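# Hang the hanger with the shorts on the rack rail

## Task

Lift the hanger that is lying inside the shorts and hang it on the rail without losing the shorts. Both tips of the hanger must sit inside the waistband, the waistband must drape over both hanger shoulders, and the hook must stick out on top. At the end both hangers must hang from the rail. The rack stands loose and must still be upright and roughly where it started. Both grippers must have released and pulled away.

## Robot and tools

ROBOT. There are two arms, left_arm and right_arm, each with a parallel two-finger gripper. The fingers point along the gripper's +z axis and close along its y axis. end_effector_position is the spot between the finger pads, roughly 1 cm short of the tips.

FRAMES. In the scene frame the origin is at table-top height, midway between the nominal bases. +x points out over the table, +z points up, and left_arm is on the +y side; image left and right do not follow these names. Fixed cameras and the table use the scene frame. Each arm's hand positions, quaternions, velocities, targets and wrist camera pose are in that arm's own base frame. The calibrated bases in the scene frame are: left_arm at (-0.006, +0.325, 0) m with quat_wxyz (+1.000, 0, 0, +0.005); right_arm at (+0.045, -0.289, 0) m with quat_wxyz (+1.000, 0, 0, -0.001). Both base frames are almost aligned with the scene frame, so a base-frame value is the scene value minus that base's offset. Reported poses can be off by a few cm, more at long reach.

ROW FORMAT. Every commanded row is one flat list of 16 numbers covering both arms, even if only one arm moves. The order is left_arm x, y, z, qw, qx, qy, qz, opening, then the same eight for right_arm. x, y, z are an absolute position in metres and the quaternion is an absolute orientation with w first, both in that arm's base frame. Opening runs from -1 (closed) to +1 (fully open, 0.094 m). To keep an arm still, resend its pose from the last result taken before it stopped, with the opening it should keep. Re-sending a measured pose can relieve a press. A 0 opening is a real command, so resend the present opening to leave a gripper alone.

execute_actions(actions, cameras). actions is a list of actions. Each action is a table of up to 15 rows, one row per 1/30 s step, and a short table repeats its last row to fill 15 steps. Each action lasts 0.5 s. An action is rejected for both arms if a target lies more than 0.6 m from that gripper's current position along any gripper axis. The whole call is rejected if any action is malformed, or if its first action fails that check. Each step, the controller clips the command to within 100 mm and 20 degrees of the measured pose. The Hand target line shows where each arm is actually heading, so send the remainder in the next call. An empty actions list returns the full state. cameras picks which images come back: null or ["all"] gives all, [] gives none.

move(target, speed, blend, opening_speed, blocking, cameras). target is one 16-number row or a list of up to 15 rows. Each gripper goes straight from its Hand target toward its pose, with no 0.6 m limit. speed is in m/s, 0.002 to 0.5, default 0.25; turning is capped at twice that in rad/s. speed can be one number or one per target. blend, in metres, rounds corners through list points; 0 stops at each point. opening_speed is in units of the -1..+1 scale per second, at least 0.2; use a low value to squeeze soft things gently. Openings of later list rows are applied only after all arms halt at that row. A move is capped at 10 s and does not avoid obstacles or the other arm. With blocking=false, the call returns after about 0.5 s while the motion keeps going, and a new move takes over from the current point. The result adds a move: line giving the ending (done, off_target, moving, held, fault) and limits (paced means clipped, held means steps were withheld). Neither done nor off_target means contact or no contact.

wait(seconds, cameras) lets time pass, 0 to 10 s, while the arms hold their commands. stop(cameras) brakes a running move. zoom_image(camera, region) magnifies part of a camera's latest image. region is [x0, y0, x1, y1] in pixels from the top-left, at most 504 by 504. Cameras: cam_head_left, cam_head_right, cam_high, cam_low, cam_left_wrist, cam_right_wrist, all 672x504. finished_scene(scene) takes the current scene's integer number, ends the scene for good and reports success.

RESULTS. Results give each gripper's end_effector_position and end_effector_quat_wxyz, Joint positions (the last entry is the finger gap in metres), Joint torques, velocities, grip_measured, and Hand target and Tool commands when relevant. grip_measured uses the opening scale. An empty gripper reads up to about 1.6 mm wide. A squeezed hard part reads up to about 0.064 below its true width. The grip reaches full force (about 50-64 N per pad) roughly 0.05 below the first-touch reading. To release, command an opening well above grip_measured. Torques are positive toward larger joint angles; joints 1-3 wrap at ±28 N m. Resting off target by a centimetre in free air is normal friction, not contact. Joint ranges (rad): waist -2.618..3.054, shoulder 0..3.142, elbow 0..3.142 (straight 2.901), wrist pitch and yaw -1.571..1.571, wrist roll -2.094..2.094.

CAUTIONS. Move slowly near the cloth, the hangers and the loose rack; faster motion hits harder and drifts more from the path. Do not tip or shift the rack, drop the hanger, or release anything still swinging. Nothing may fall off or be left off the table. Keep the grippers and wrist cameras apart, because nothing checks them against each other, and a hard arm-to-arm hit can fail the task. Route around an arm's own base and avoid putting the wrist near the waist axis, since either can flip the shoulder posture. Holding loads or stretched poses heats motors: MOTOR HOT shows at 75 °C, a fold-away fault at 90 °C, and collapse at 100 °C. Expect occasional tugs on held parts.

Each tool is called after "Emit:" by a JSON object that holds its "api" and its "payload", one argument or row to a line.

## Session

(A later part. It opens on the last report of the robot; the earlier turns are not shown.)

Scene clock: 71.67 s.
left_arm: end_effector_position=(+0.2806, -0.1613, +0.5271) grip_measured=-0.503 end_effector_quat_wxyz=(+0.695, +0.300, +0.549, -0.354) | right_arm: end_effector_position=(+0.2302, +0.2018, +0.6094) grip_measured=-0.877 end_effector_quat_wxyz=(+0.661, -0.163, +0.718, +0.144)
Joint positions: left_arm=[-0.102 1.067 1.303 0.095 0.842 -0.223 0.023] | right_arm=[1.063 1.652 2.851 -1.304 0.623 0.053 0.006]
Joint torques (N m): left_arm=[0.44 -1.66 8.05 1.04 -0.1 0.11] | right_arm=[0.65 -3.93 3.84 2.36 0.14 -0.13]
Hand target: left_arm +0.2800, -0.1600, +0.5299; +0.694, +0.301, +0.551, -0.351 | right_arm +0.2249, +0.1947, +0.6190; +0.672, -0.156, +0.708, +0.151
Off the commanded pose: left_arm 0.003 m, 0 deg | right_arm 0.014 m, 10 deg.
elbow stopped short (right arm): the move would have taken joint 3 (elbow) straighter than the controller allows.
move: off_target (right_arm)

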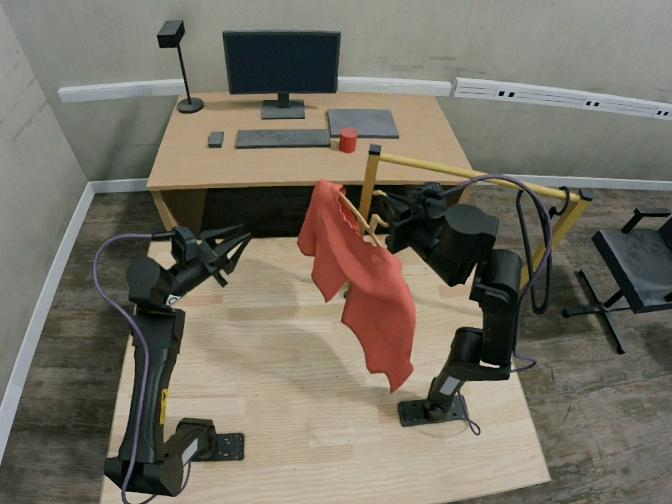

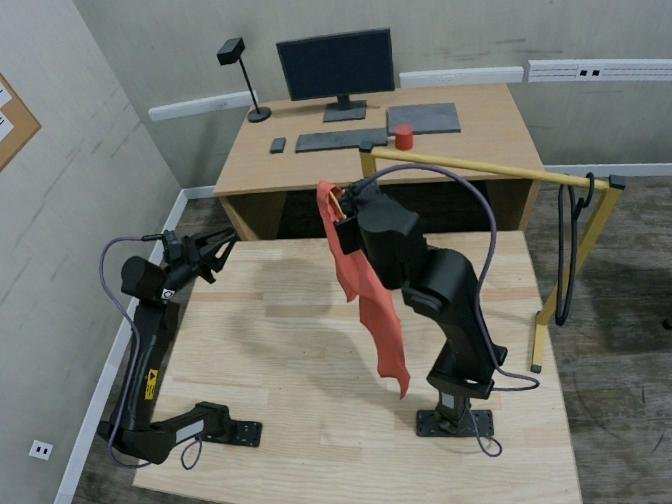

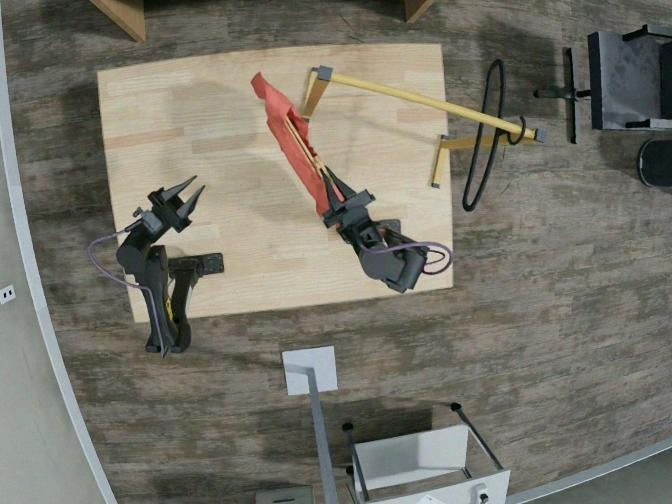

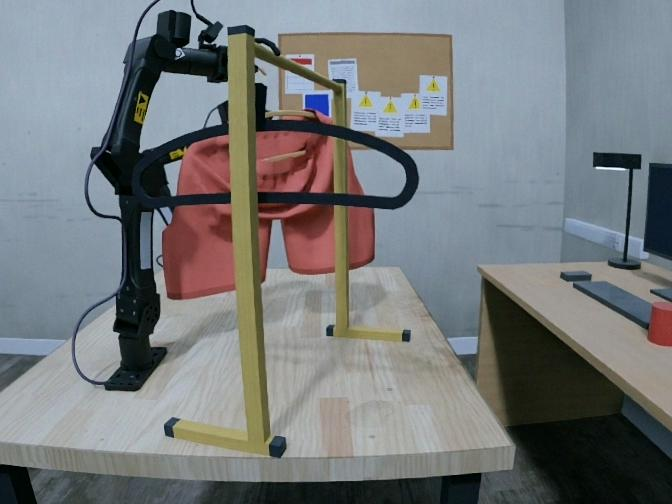

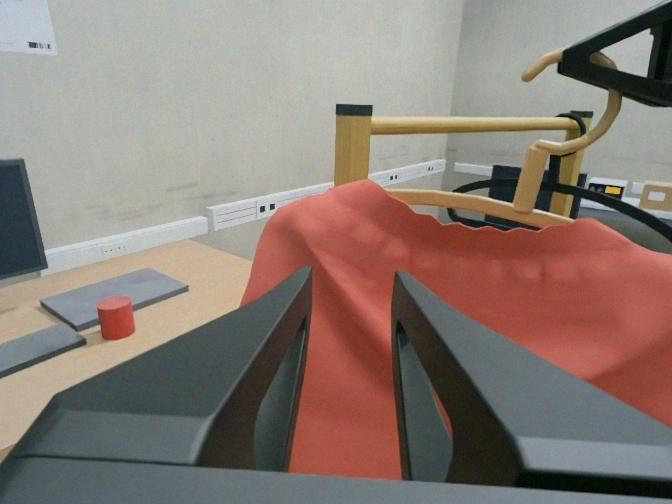

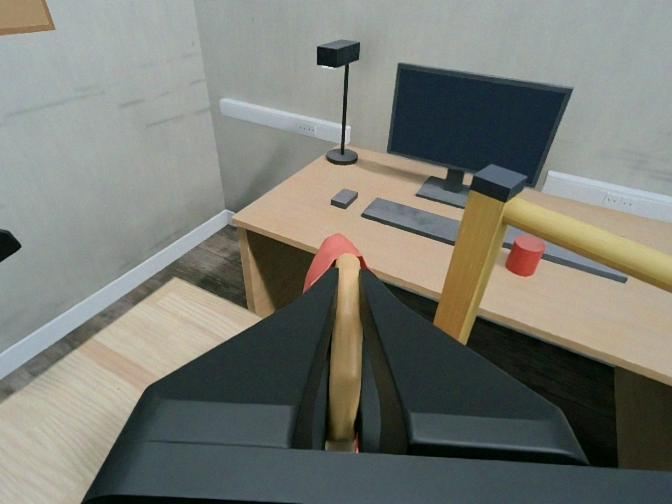

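Emit:
{"api": "move", "payload": {
  "target": [
    [0.28,-0.16,0.53,0.694,0.301,0.551,-0.351,-0.5,0.225,0.185,0.56,0.5954,-0.1649,0.7759,0.1266,-1],
    [0.28,-0.16,0.53,0.694,0.301,0.551,-0.351,-0.5,0.225,0.12,0.56,0.6081,-0.0346,0.7925,0.0265,-1]
  ],
  "speed": 0.1,
  "blend": 0.02
}}

Emit:
{"api": "move", "payload": {
  "target": [
    [0.28,-0.16,0.53,0.694,0.301,0.551,-0.351,-0.5,0.25,0.035,0.56,0.6035,0.1035,0.7865,-0.0794,-1]
  ],
  "speed": 0.1
}}

Scene clock: 75.30 s.
left_arm: end_effector_position=(+0.2806, -0.1613, +0.5271) grip_measured=-0.503 end_effector_quat_wxyz=(+0.695, +0.300, +0.549, -0.354) | right_arm: end_effector_position=(+0.2258, +0.1335, +0.5544) grip_measured=-0.877 end_effector_quat_wxyz=(+0.606, -0.057, +0.792, +0.045)
Joint positions: left_arm=[-0.102 1.067 1.303 0.095 0.842 -0.223 0.023] | right_arm=[1.089 1.546 2.699 -1.586 0.896 0.349 0.006]
Joint torques (N m): left_arm=[0.62 -1.8 8.17 1.03 -0.12 0.07] | right_arm=[0.14 -3.48 2.07 2.03 0.84 0.1]
Hand target: left_arm +0.2801, -0.1599, +0.5299; +0.695, +0.301, +0.551, -0.351 | right_arm +0.2249, +0.1201, +0.5598; +0.617, -0.037, +0.786, +0.031
Off the commanded pose: left_arm 0.003 m, 0 deg | right_arm 0.015 m, 3 deg.
joint read past its limit (right arm) — joint 4 (wrist pitch), lower limit.
joint sent to its limit (right arm) — joint 4 (wrist pitch), lower limit. The joint targets still meet the commanded pose.
move: off_target (right_arm)

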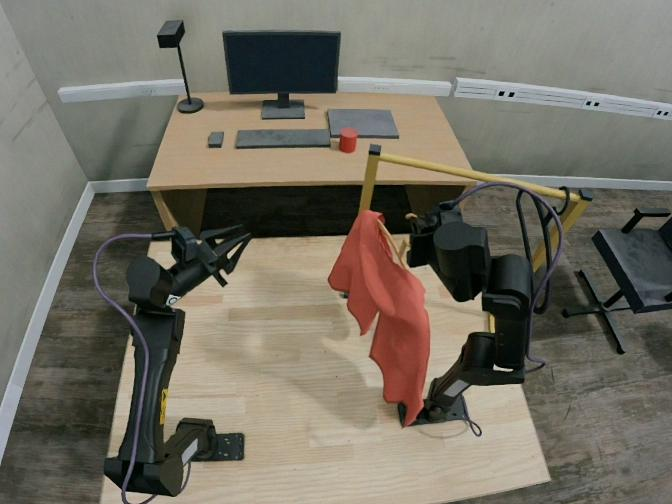

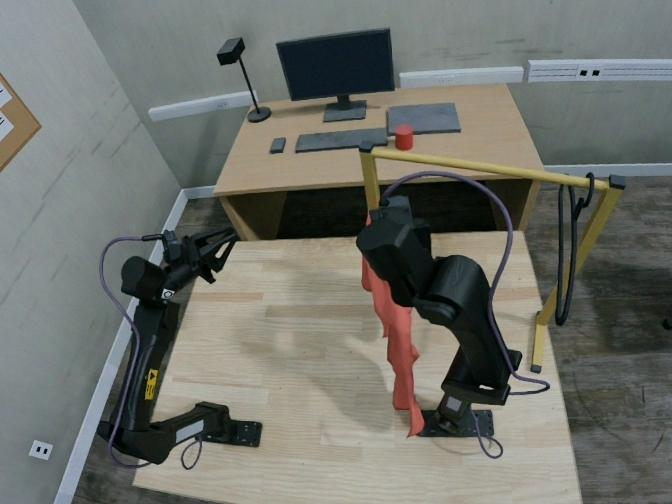

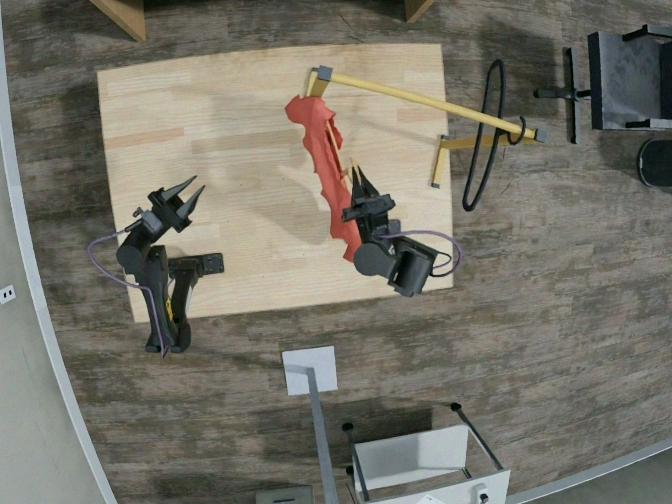

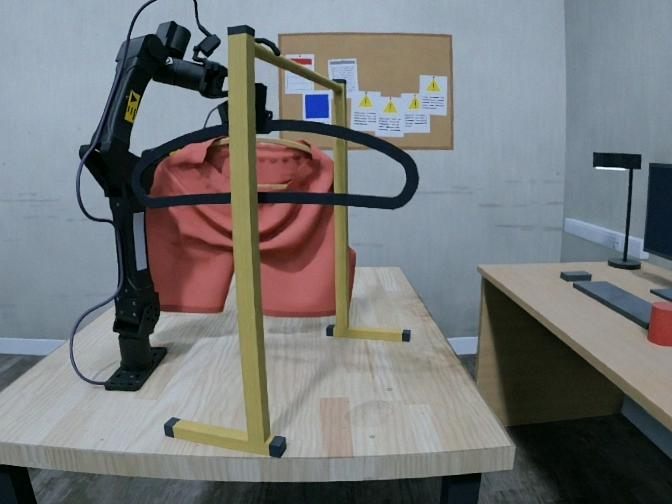

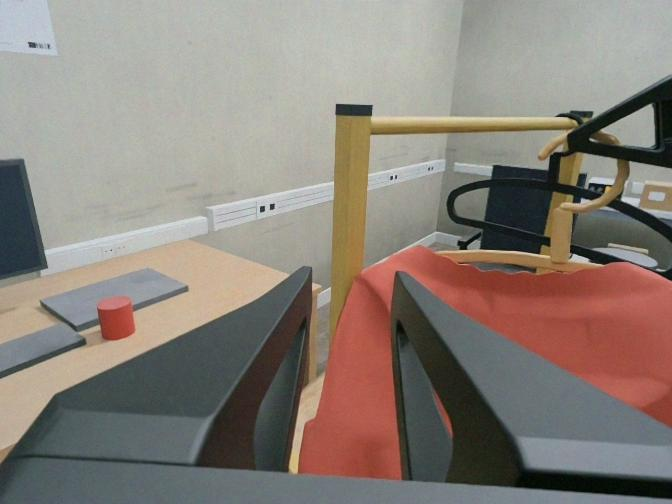

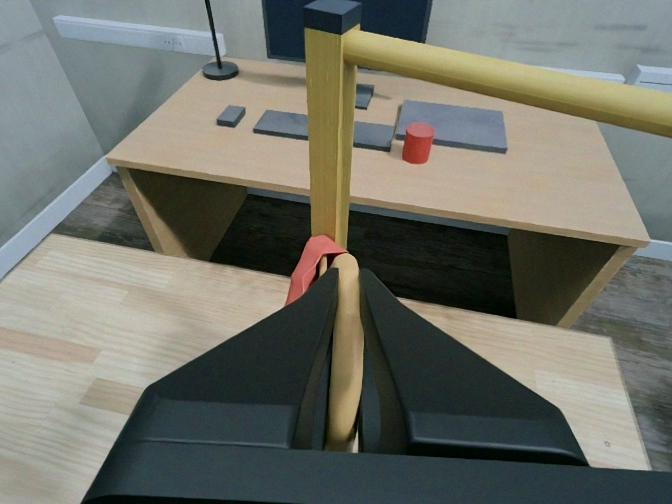

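Scene clock: 77.53 s.
left_arm: end_effector_position=(+0.2806, -0.1613, +0.5271) grip_measured=-0.503 end_effector_quat_wxyz=(+0.695, +0.300, +0.549, -0.354) | right_arm: end_effector_position=(+0.2499, +0.0380, +0.5551) grip_measured=-0.877 end_effector_quat_wxyz=(+0.608, +0.094, +0.785, -0.075)
Joint positions: left_arm=[-0.102 1.067 1.303 0.095 0.842 -0.223 0.023] | right_arm=[0.759 1.512 2.657 -1.591 0.953 0.367 0.006]
Joint torques (N m): left_arm=[0.54 -1.77 8.09 1.03 -0.1 0.11] | right_arm=[-0.7 -1.28 4.26 2 0.32 -0.17]
Hand target: left_arm +0.2801, -0.1599, +0.5299; +0.695, +0.301, +0.551, -0.351 | right_arm +0.2501, +0.0349, +0.5595; +0.613, +0.100, +0.780, -0.077
Off the commanded pose: left_arm 0.003 m, 0 deg | right_arm 0.006 m, 1 deg.
joint read past its limit (right arm) — joint 4 (wrist pitch), lower limit.
joint sent to its limit (right arm) — joint 4 (wrist pitch), lower limit. The joint targets still meet the commanded pose.
move: done

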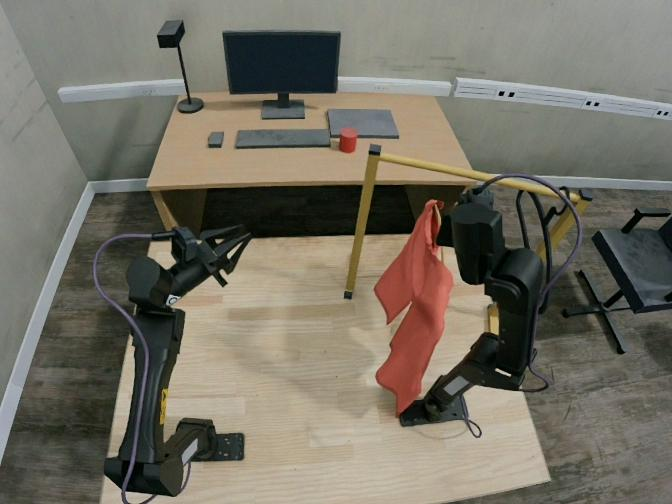

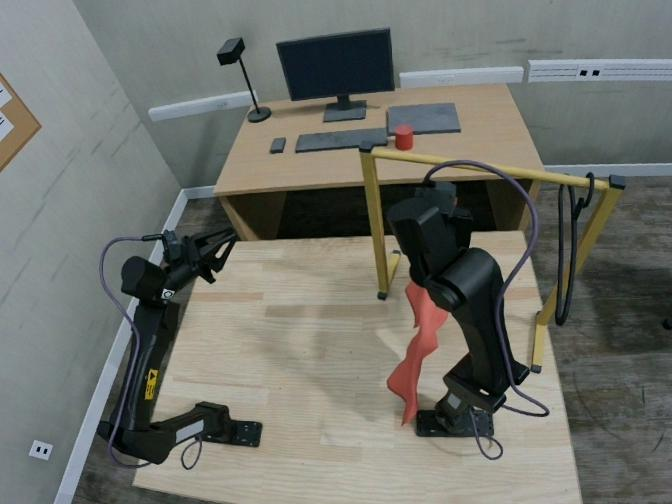

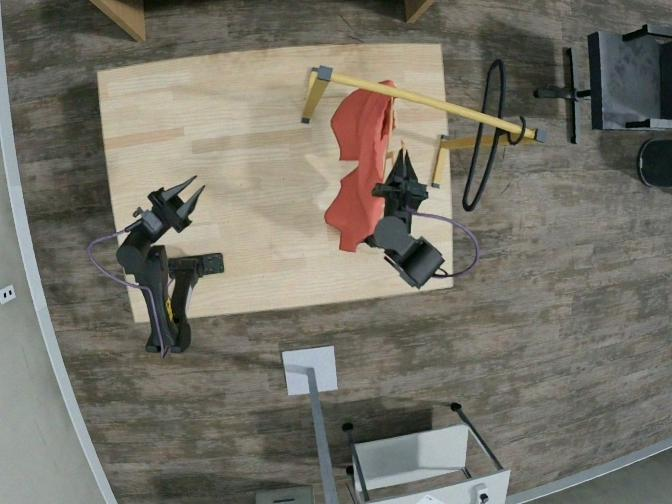

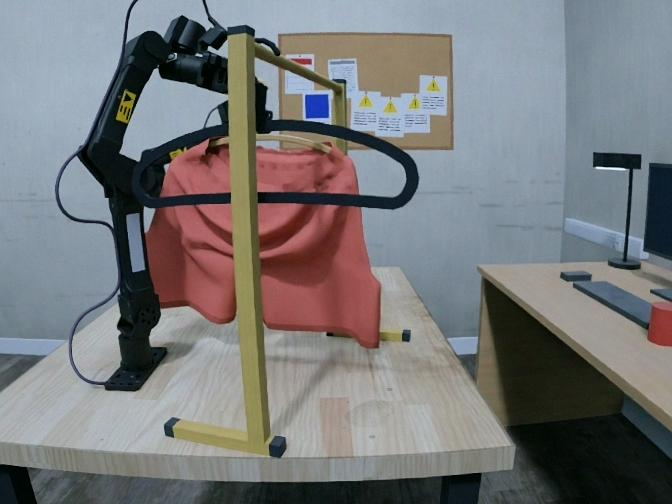

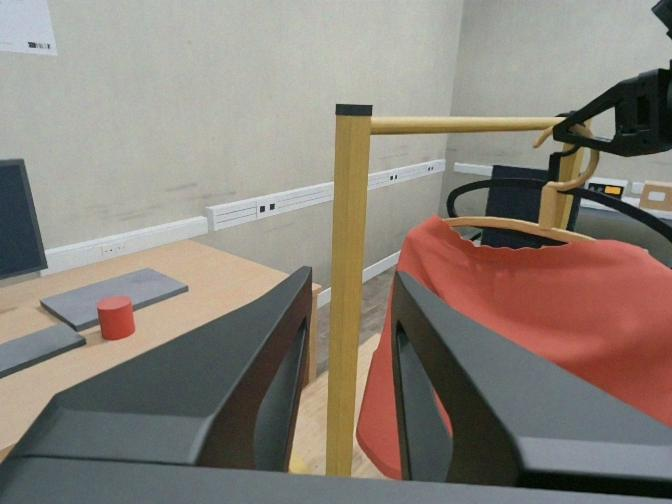

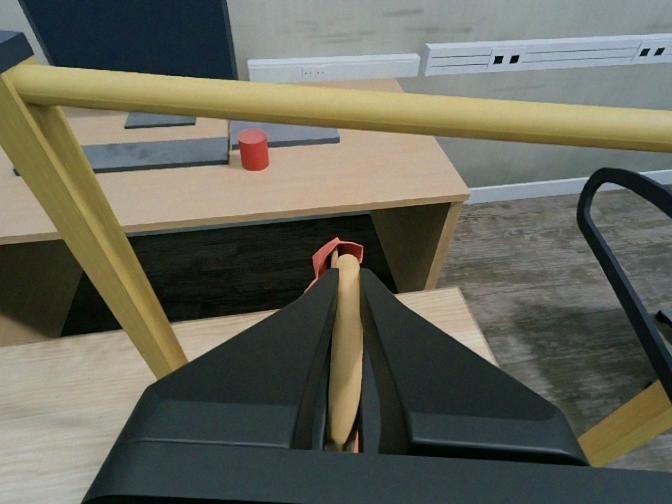

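Emit:
{"api": "move", "payload": {
  "target": [0.28,-0.16,0.53,0.694,0.301,0.551,-0.351,-0.5,0.28,0.03,0.61,0.6440,0.1440,0.7409,-0.1252,-1],
  "speed": 0.08
}}

Emit:
{"api": "zoom_image", "payload": {
  "camera": "cam_left_wrist",
  "region": [320, 20, 672, 284]
}}

Emit:
{"api": "zoom_image", "payload": {
  "camera": "cam_low",
  "region": [150, 10, 402, 199]
}}

Scene clock: 80.37 s.
left_arm: end_effector_position=(+0.2806, -0.1613, +0.5271) grip_measured=-0.503 end_effector_quat_wxyz=(+0.695, +0.300, +0.549, -0.354) | right_arm: end_effector_position=(+0.2796, +0.0340, +0.6036) grip_measured=-0.877 end_effector_quat_wxyz=(+0.664, +0.124, +0.727, -0.124)
Joint positions: left_arm=[-0.102 1.067 1.303 0.095 0.842 -0.223 0.023] | right_arm=[0.694 1.659 2.849 -1.364 1.041 0.135 0.006]
Joint torques (N m): left_arm=[0.69 -1.7 8.14 1.04 -0.11 0.11] | right_arm=[-0.72 -2.33 4 2.21 0.24 -0.12]
Hand target: left_arm +0.2801, -0.1599, +0.5299; +0.695, +0.301, +0.551, -0.351 | right_arm +0.2797, +0.0299, +0.6091; +0.670, +0.136, +0.719, -0.125
Off the commanded pose: left_arm 0.003 m, 0 deg | right_arm 0.008 m, 4 deg.
elbow stopped short (right arm): the move would have taken joint 3 (elbow) straighter than the controller allows.
move: off_target (right_arm)

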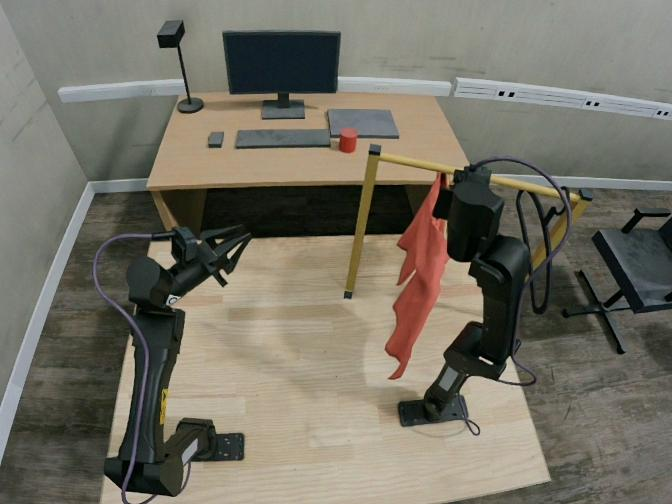

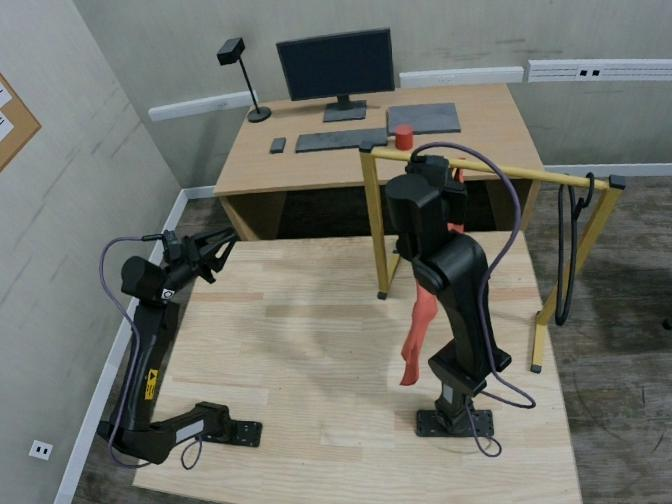

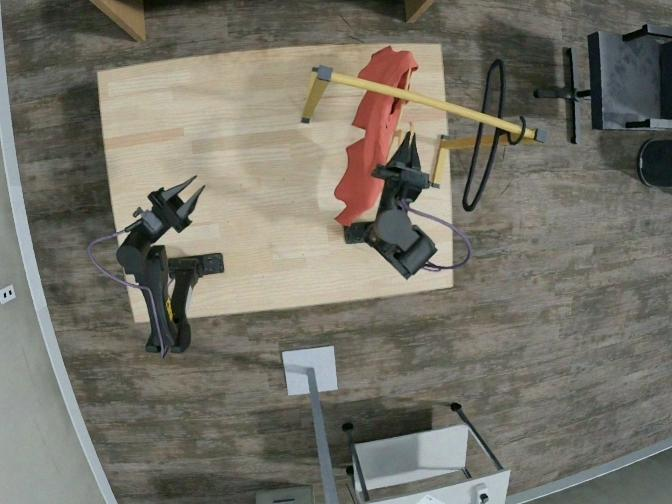

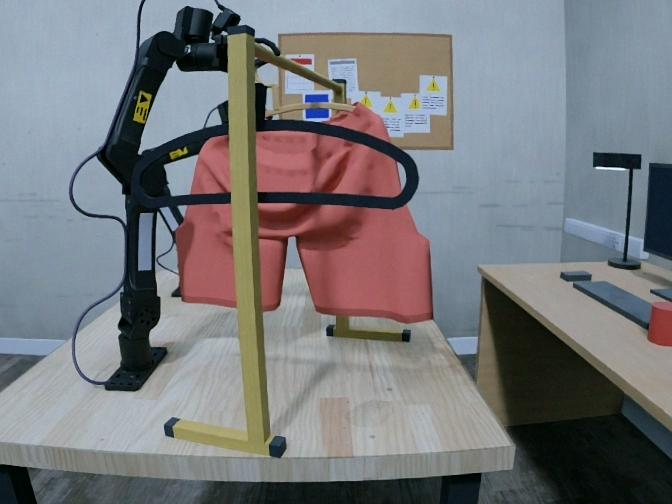

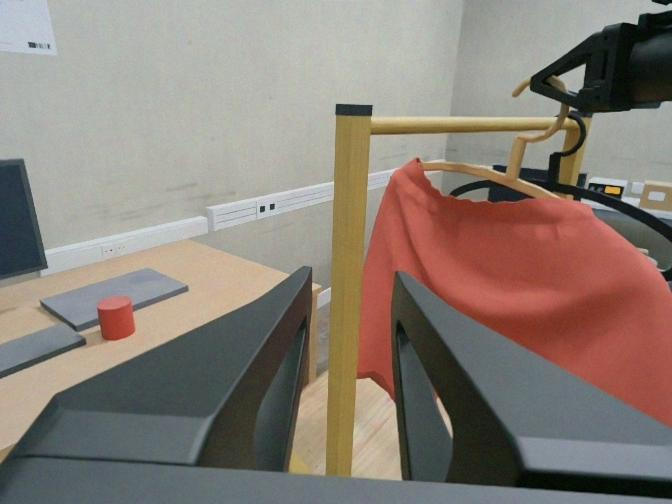

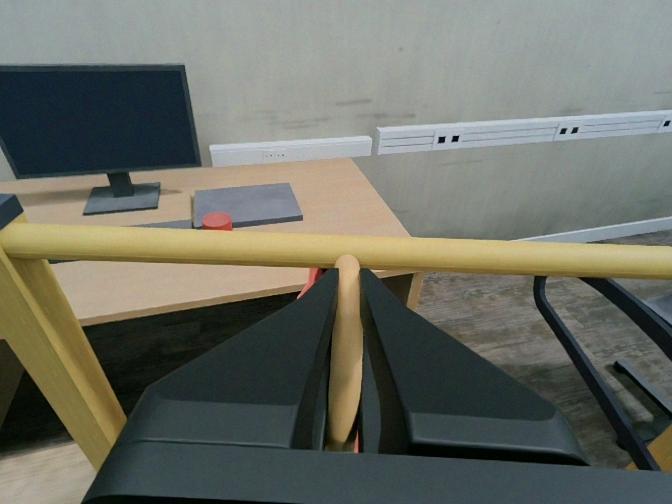

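Scaled by 1.432 from the camera's 672x504 image, which has a finer 960x720 frame.

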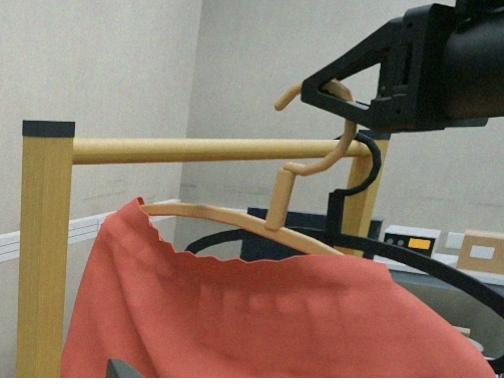

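Scaled by 2.000 from the camera's 672x504 image, which has a finer 960x720 frame.

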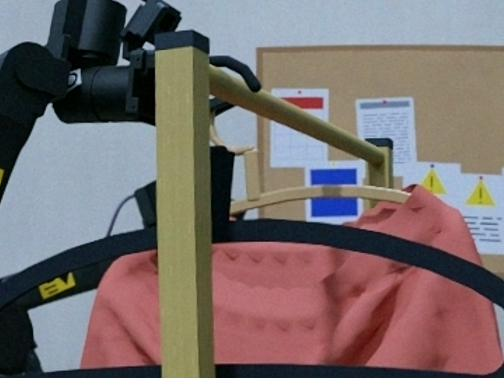

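Emit:
{"api": "move", "payload": {
  "target": [0.28,-0.16,0.53,0.694,0.301,0.551,-0.351,-0.5,0.258,-0.022,0.605,0.6941,0.1349,0.6941,-0.1349,-1],
  "speed": 0.08
}}

Emit:
{"api": "zoom_image", "payload": {
  "camera": "cam_left_wrist",
  "region": [320, 20, 672, 284]
}}

Scene clock: 83.53 s.
left_arm: end_effector_position=(+0.2806, -0.1613, +0.5271) grip_measured=-0.503 end_effector_quat_wxyz=(+0.695, +0.300, +0.549, -0.354) | right_arm: end_effector_position=(+0.2647, -0.0172, +0.5974) grip_measured=-0.877 end_effector_quat_wxyz=(+0.683, +0.128, +0.706, -0.139)
Joint positions: left_arm=[-0.102 1.067 1.303 0.095 0.842 -0.223 0.023] | right_arm=[0.45 1.285 2.231 -0.989 0.83 0.01 0.006]
Joint torques (N m): left_arm=[0.55 -1.68 8.06 1.02 -0.11 0.1] | right_arm=[-0.72 -2.77 2.97 2.46 -0.05 -0.11]
Hand target: left_arm +0.2801, -0.1599, +0.5299; +0.695, +0.301, +0.551, -0.351 | right_arm +0.2578, -0.0220, +0.6049; +0.694, +0.135, +0.694, -0.135
Off the commanded pose: left_arm 0.003 m, 0 deg | right_arm 0.011 m, 2 deg.
move: off_target (right_arm)

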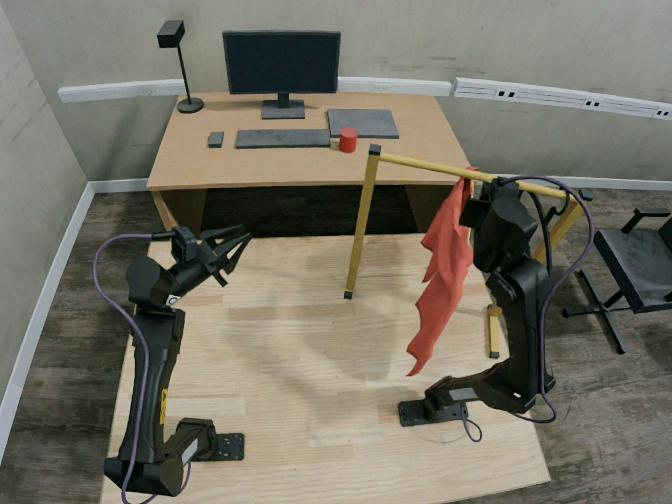

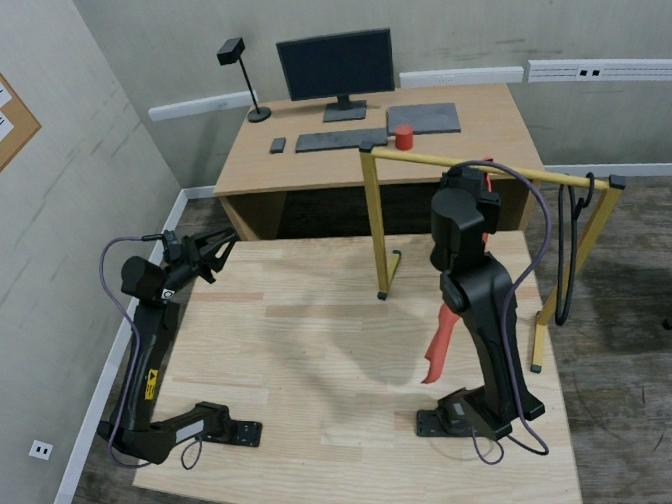

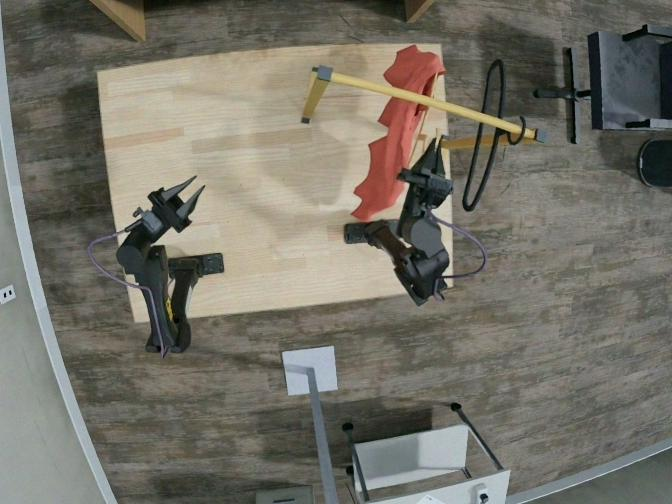

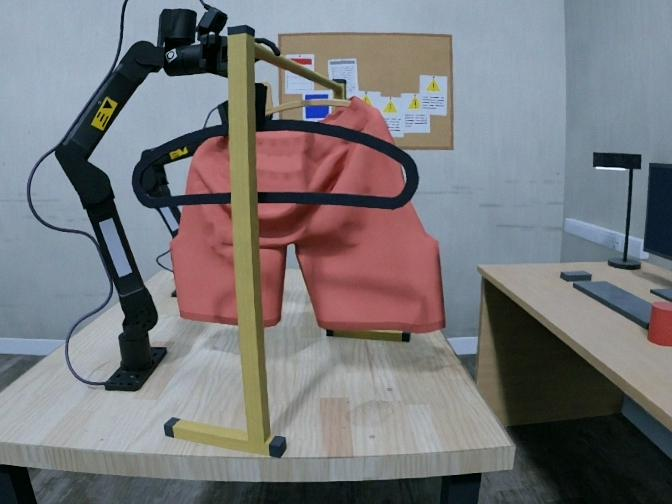

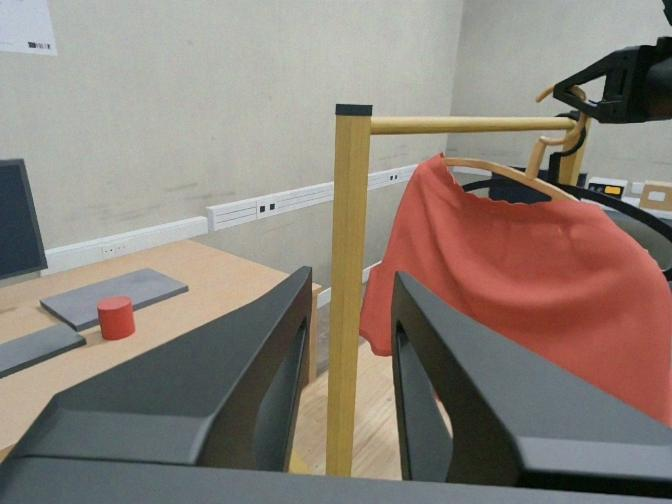

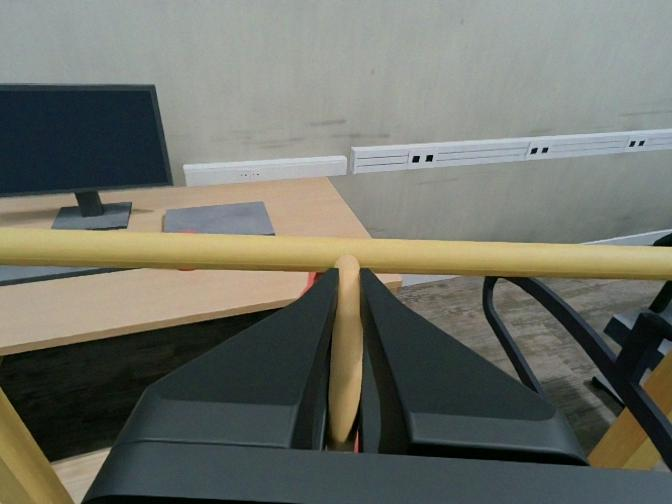

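Scaled by 1.432 from the camera's 672x504 image, which has a finer 960x720 frame.

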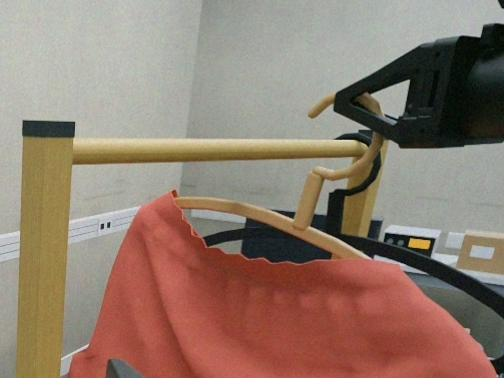

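Emit:
{"api": "move", "payload": {
  "target": [0.28,-0.16,0.53,0.694,0.301,0.551,-0.351,-0.5,0.32,-0.042,0.603,0.6941,0.1349,0.6941,-0.1349,-1],
  "speed": 0.06
}}

Emit:
{"api": "zoom_image", "payload": {
  "camera": "cam_left_wrist",
  "region": [320, 20, 672, 284]
}}

Emit:
{"api": "zoom_image", "payload": {
  "camera": "cam_low",
  "region": [150, 10, 402, 199]
}}

Scene clock: 86.47 s.
left_arm: end_effector_position=(+0.2806, -0.1613, +0.5271) grip_measured=-0.503 end_effector_quat_wxyz=(+0.695, +0.300, +0.549, -0.354) | right_arm: end_effector_position=(+0.3222, -0.0400, +0.5903) grip_measured=-0.877 end_effector_quat_wxyz=(+0.678, +0.131, +0.710, -0.138)
Joint positions: left_arm=[-0.102 1.067 1.303 0.095 0.842 -0.223 0.023] | right_arm=[0.161 1.385 2.231 -0.895 0.544 0.008 0.006]
Joint torques (N m): left_arm=[0.53 -1.74 8.12 1.04 -0.11 0.1] | right_arm=[-0.59 -2.62 5.6 2.69 -0.08 -0.11]
Hand target: left_arm +0.2801, -0.1599, +0.5299; +0.695, +0.301, +0.551, -0.351 | right_arm +0.3195, -0.0420, +0.6027; +0.694, +0.135, +0.694, -0.135
Off the commanded pose: left_arm 0.003 m, 0 deg | right_arm 0.013 m, 3 deg.
move: off_target (right_arm)

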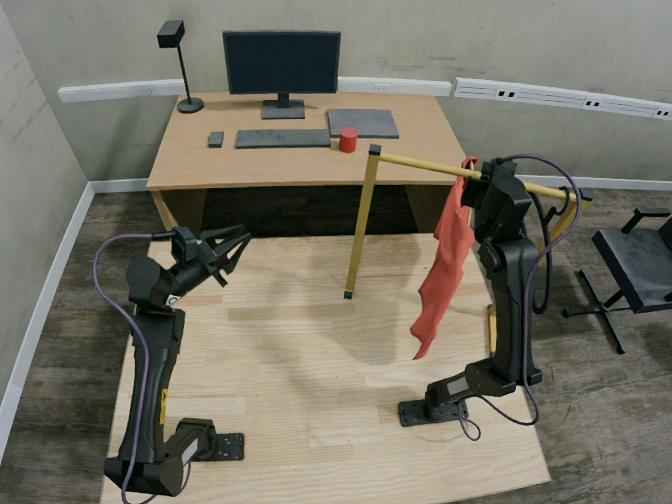

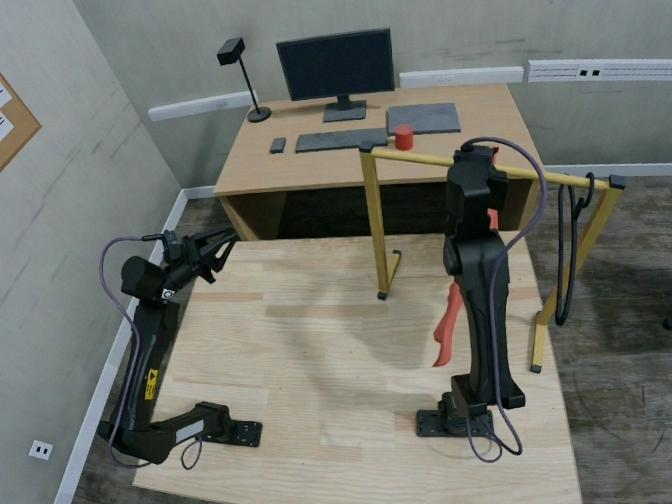

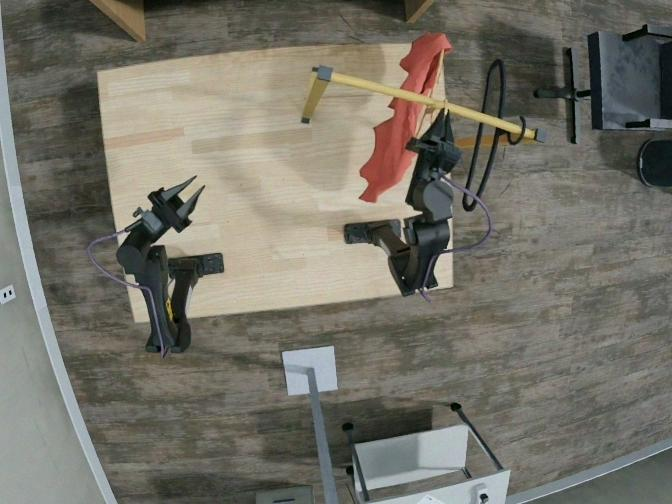

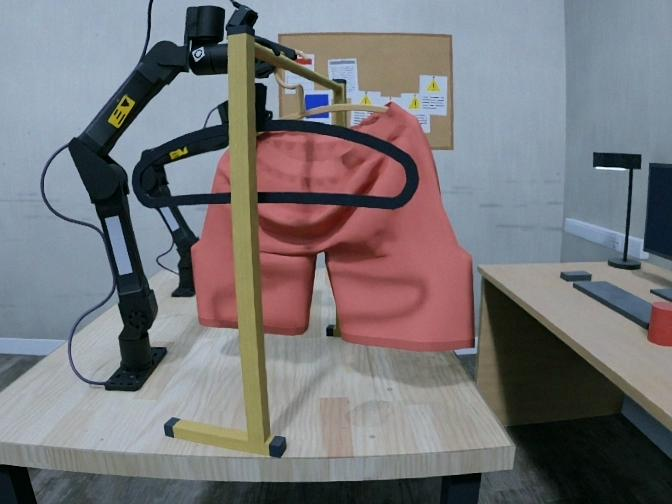

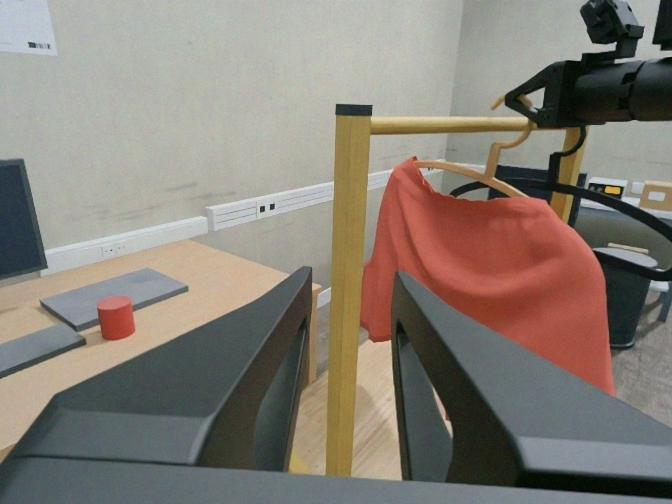

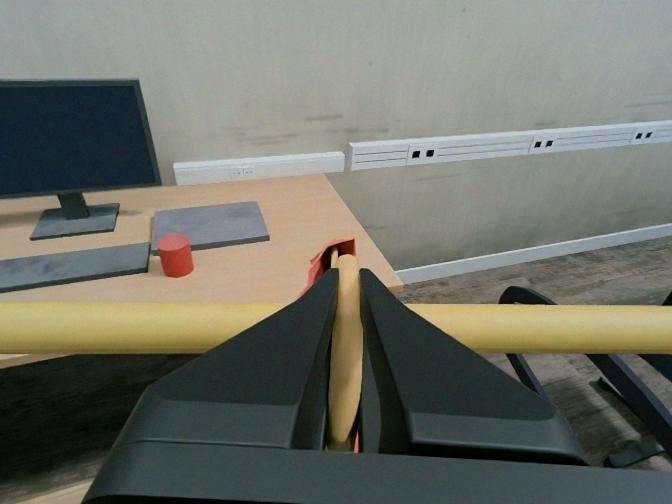

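Scaled by 1.432 from the camera's 672x504 image, which has a finer 960x720 frame.

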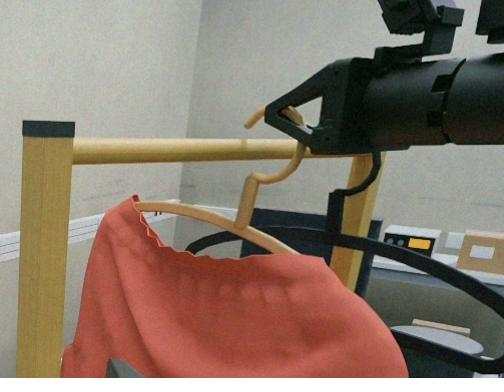

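Scaled by 2.000 from the camera's 672x504 image, which has a finer 960x720 frame.

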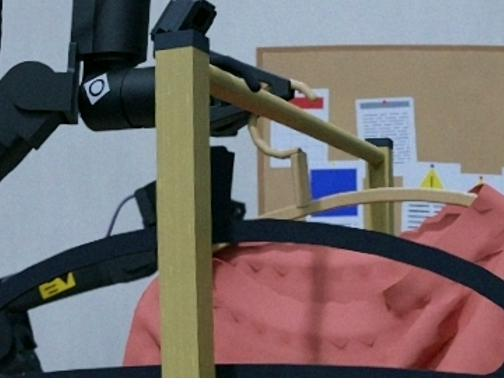

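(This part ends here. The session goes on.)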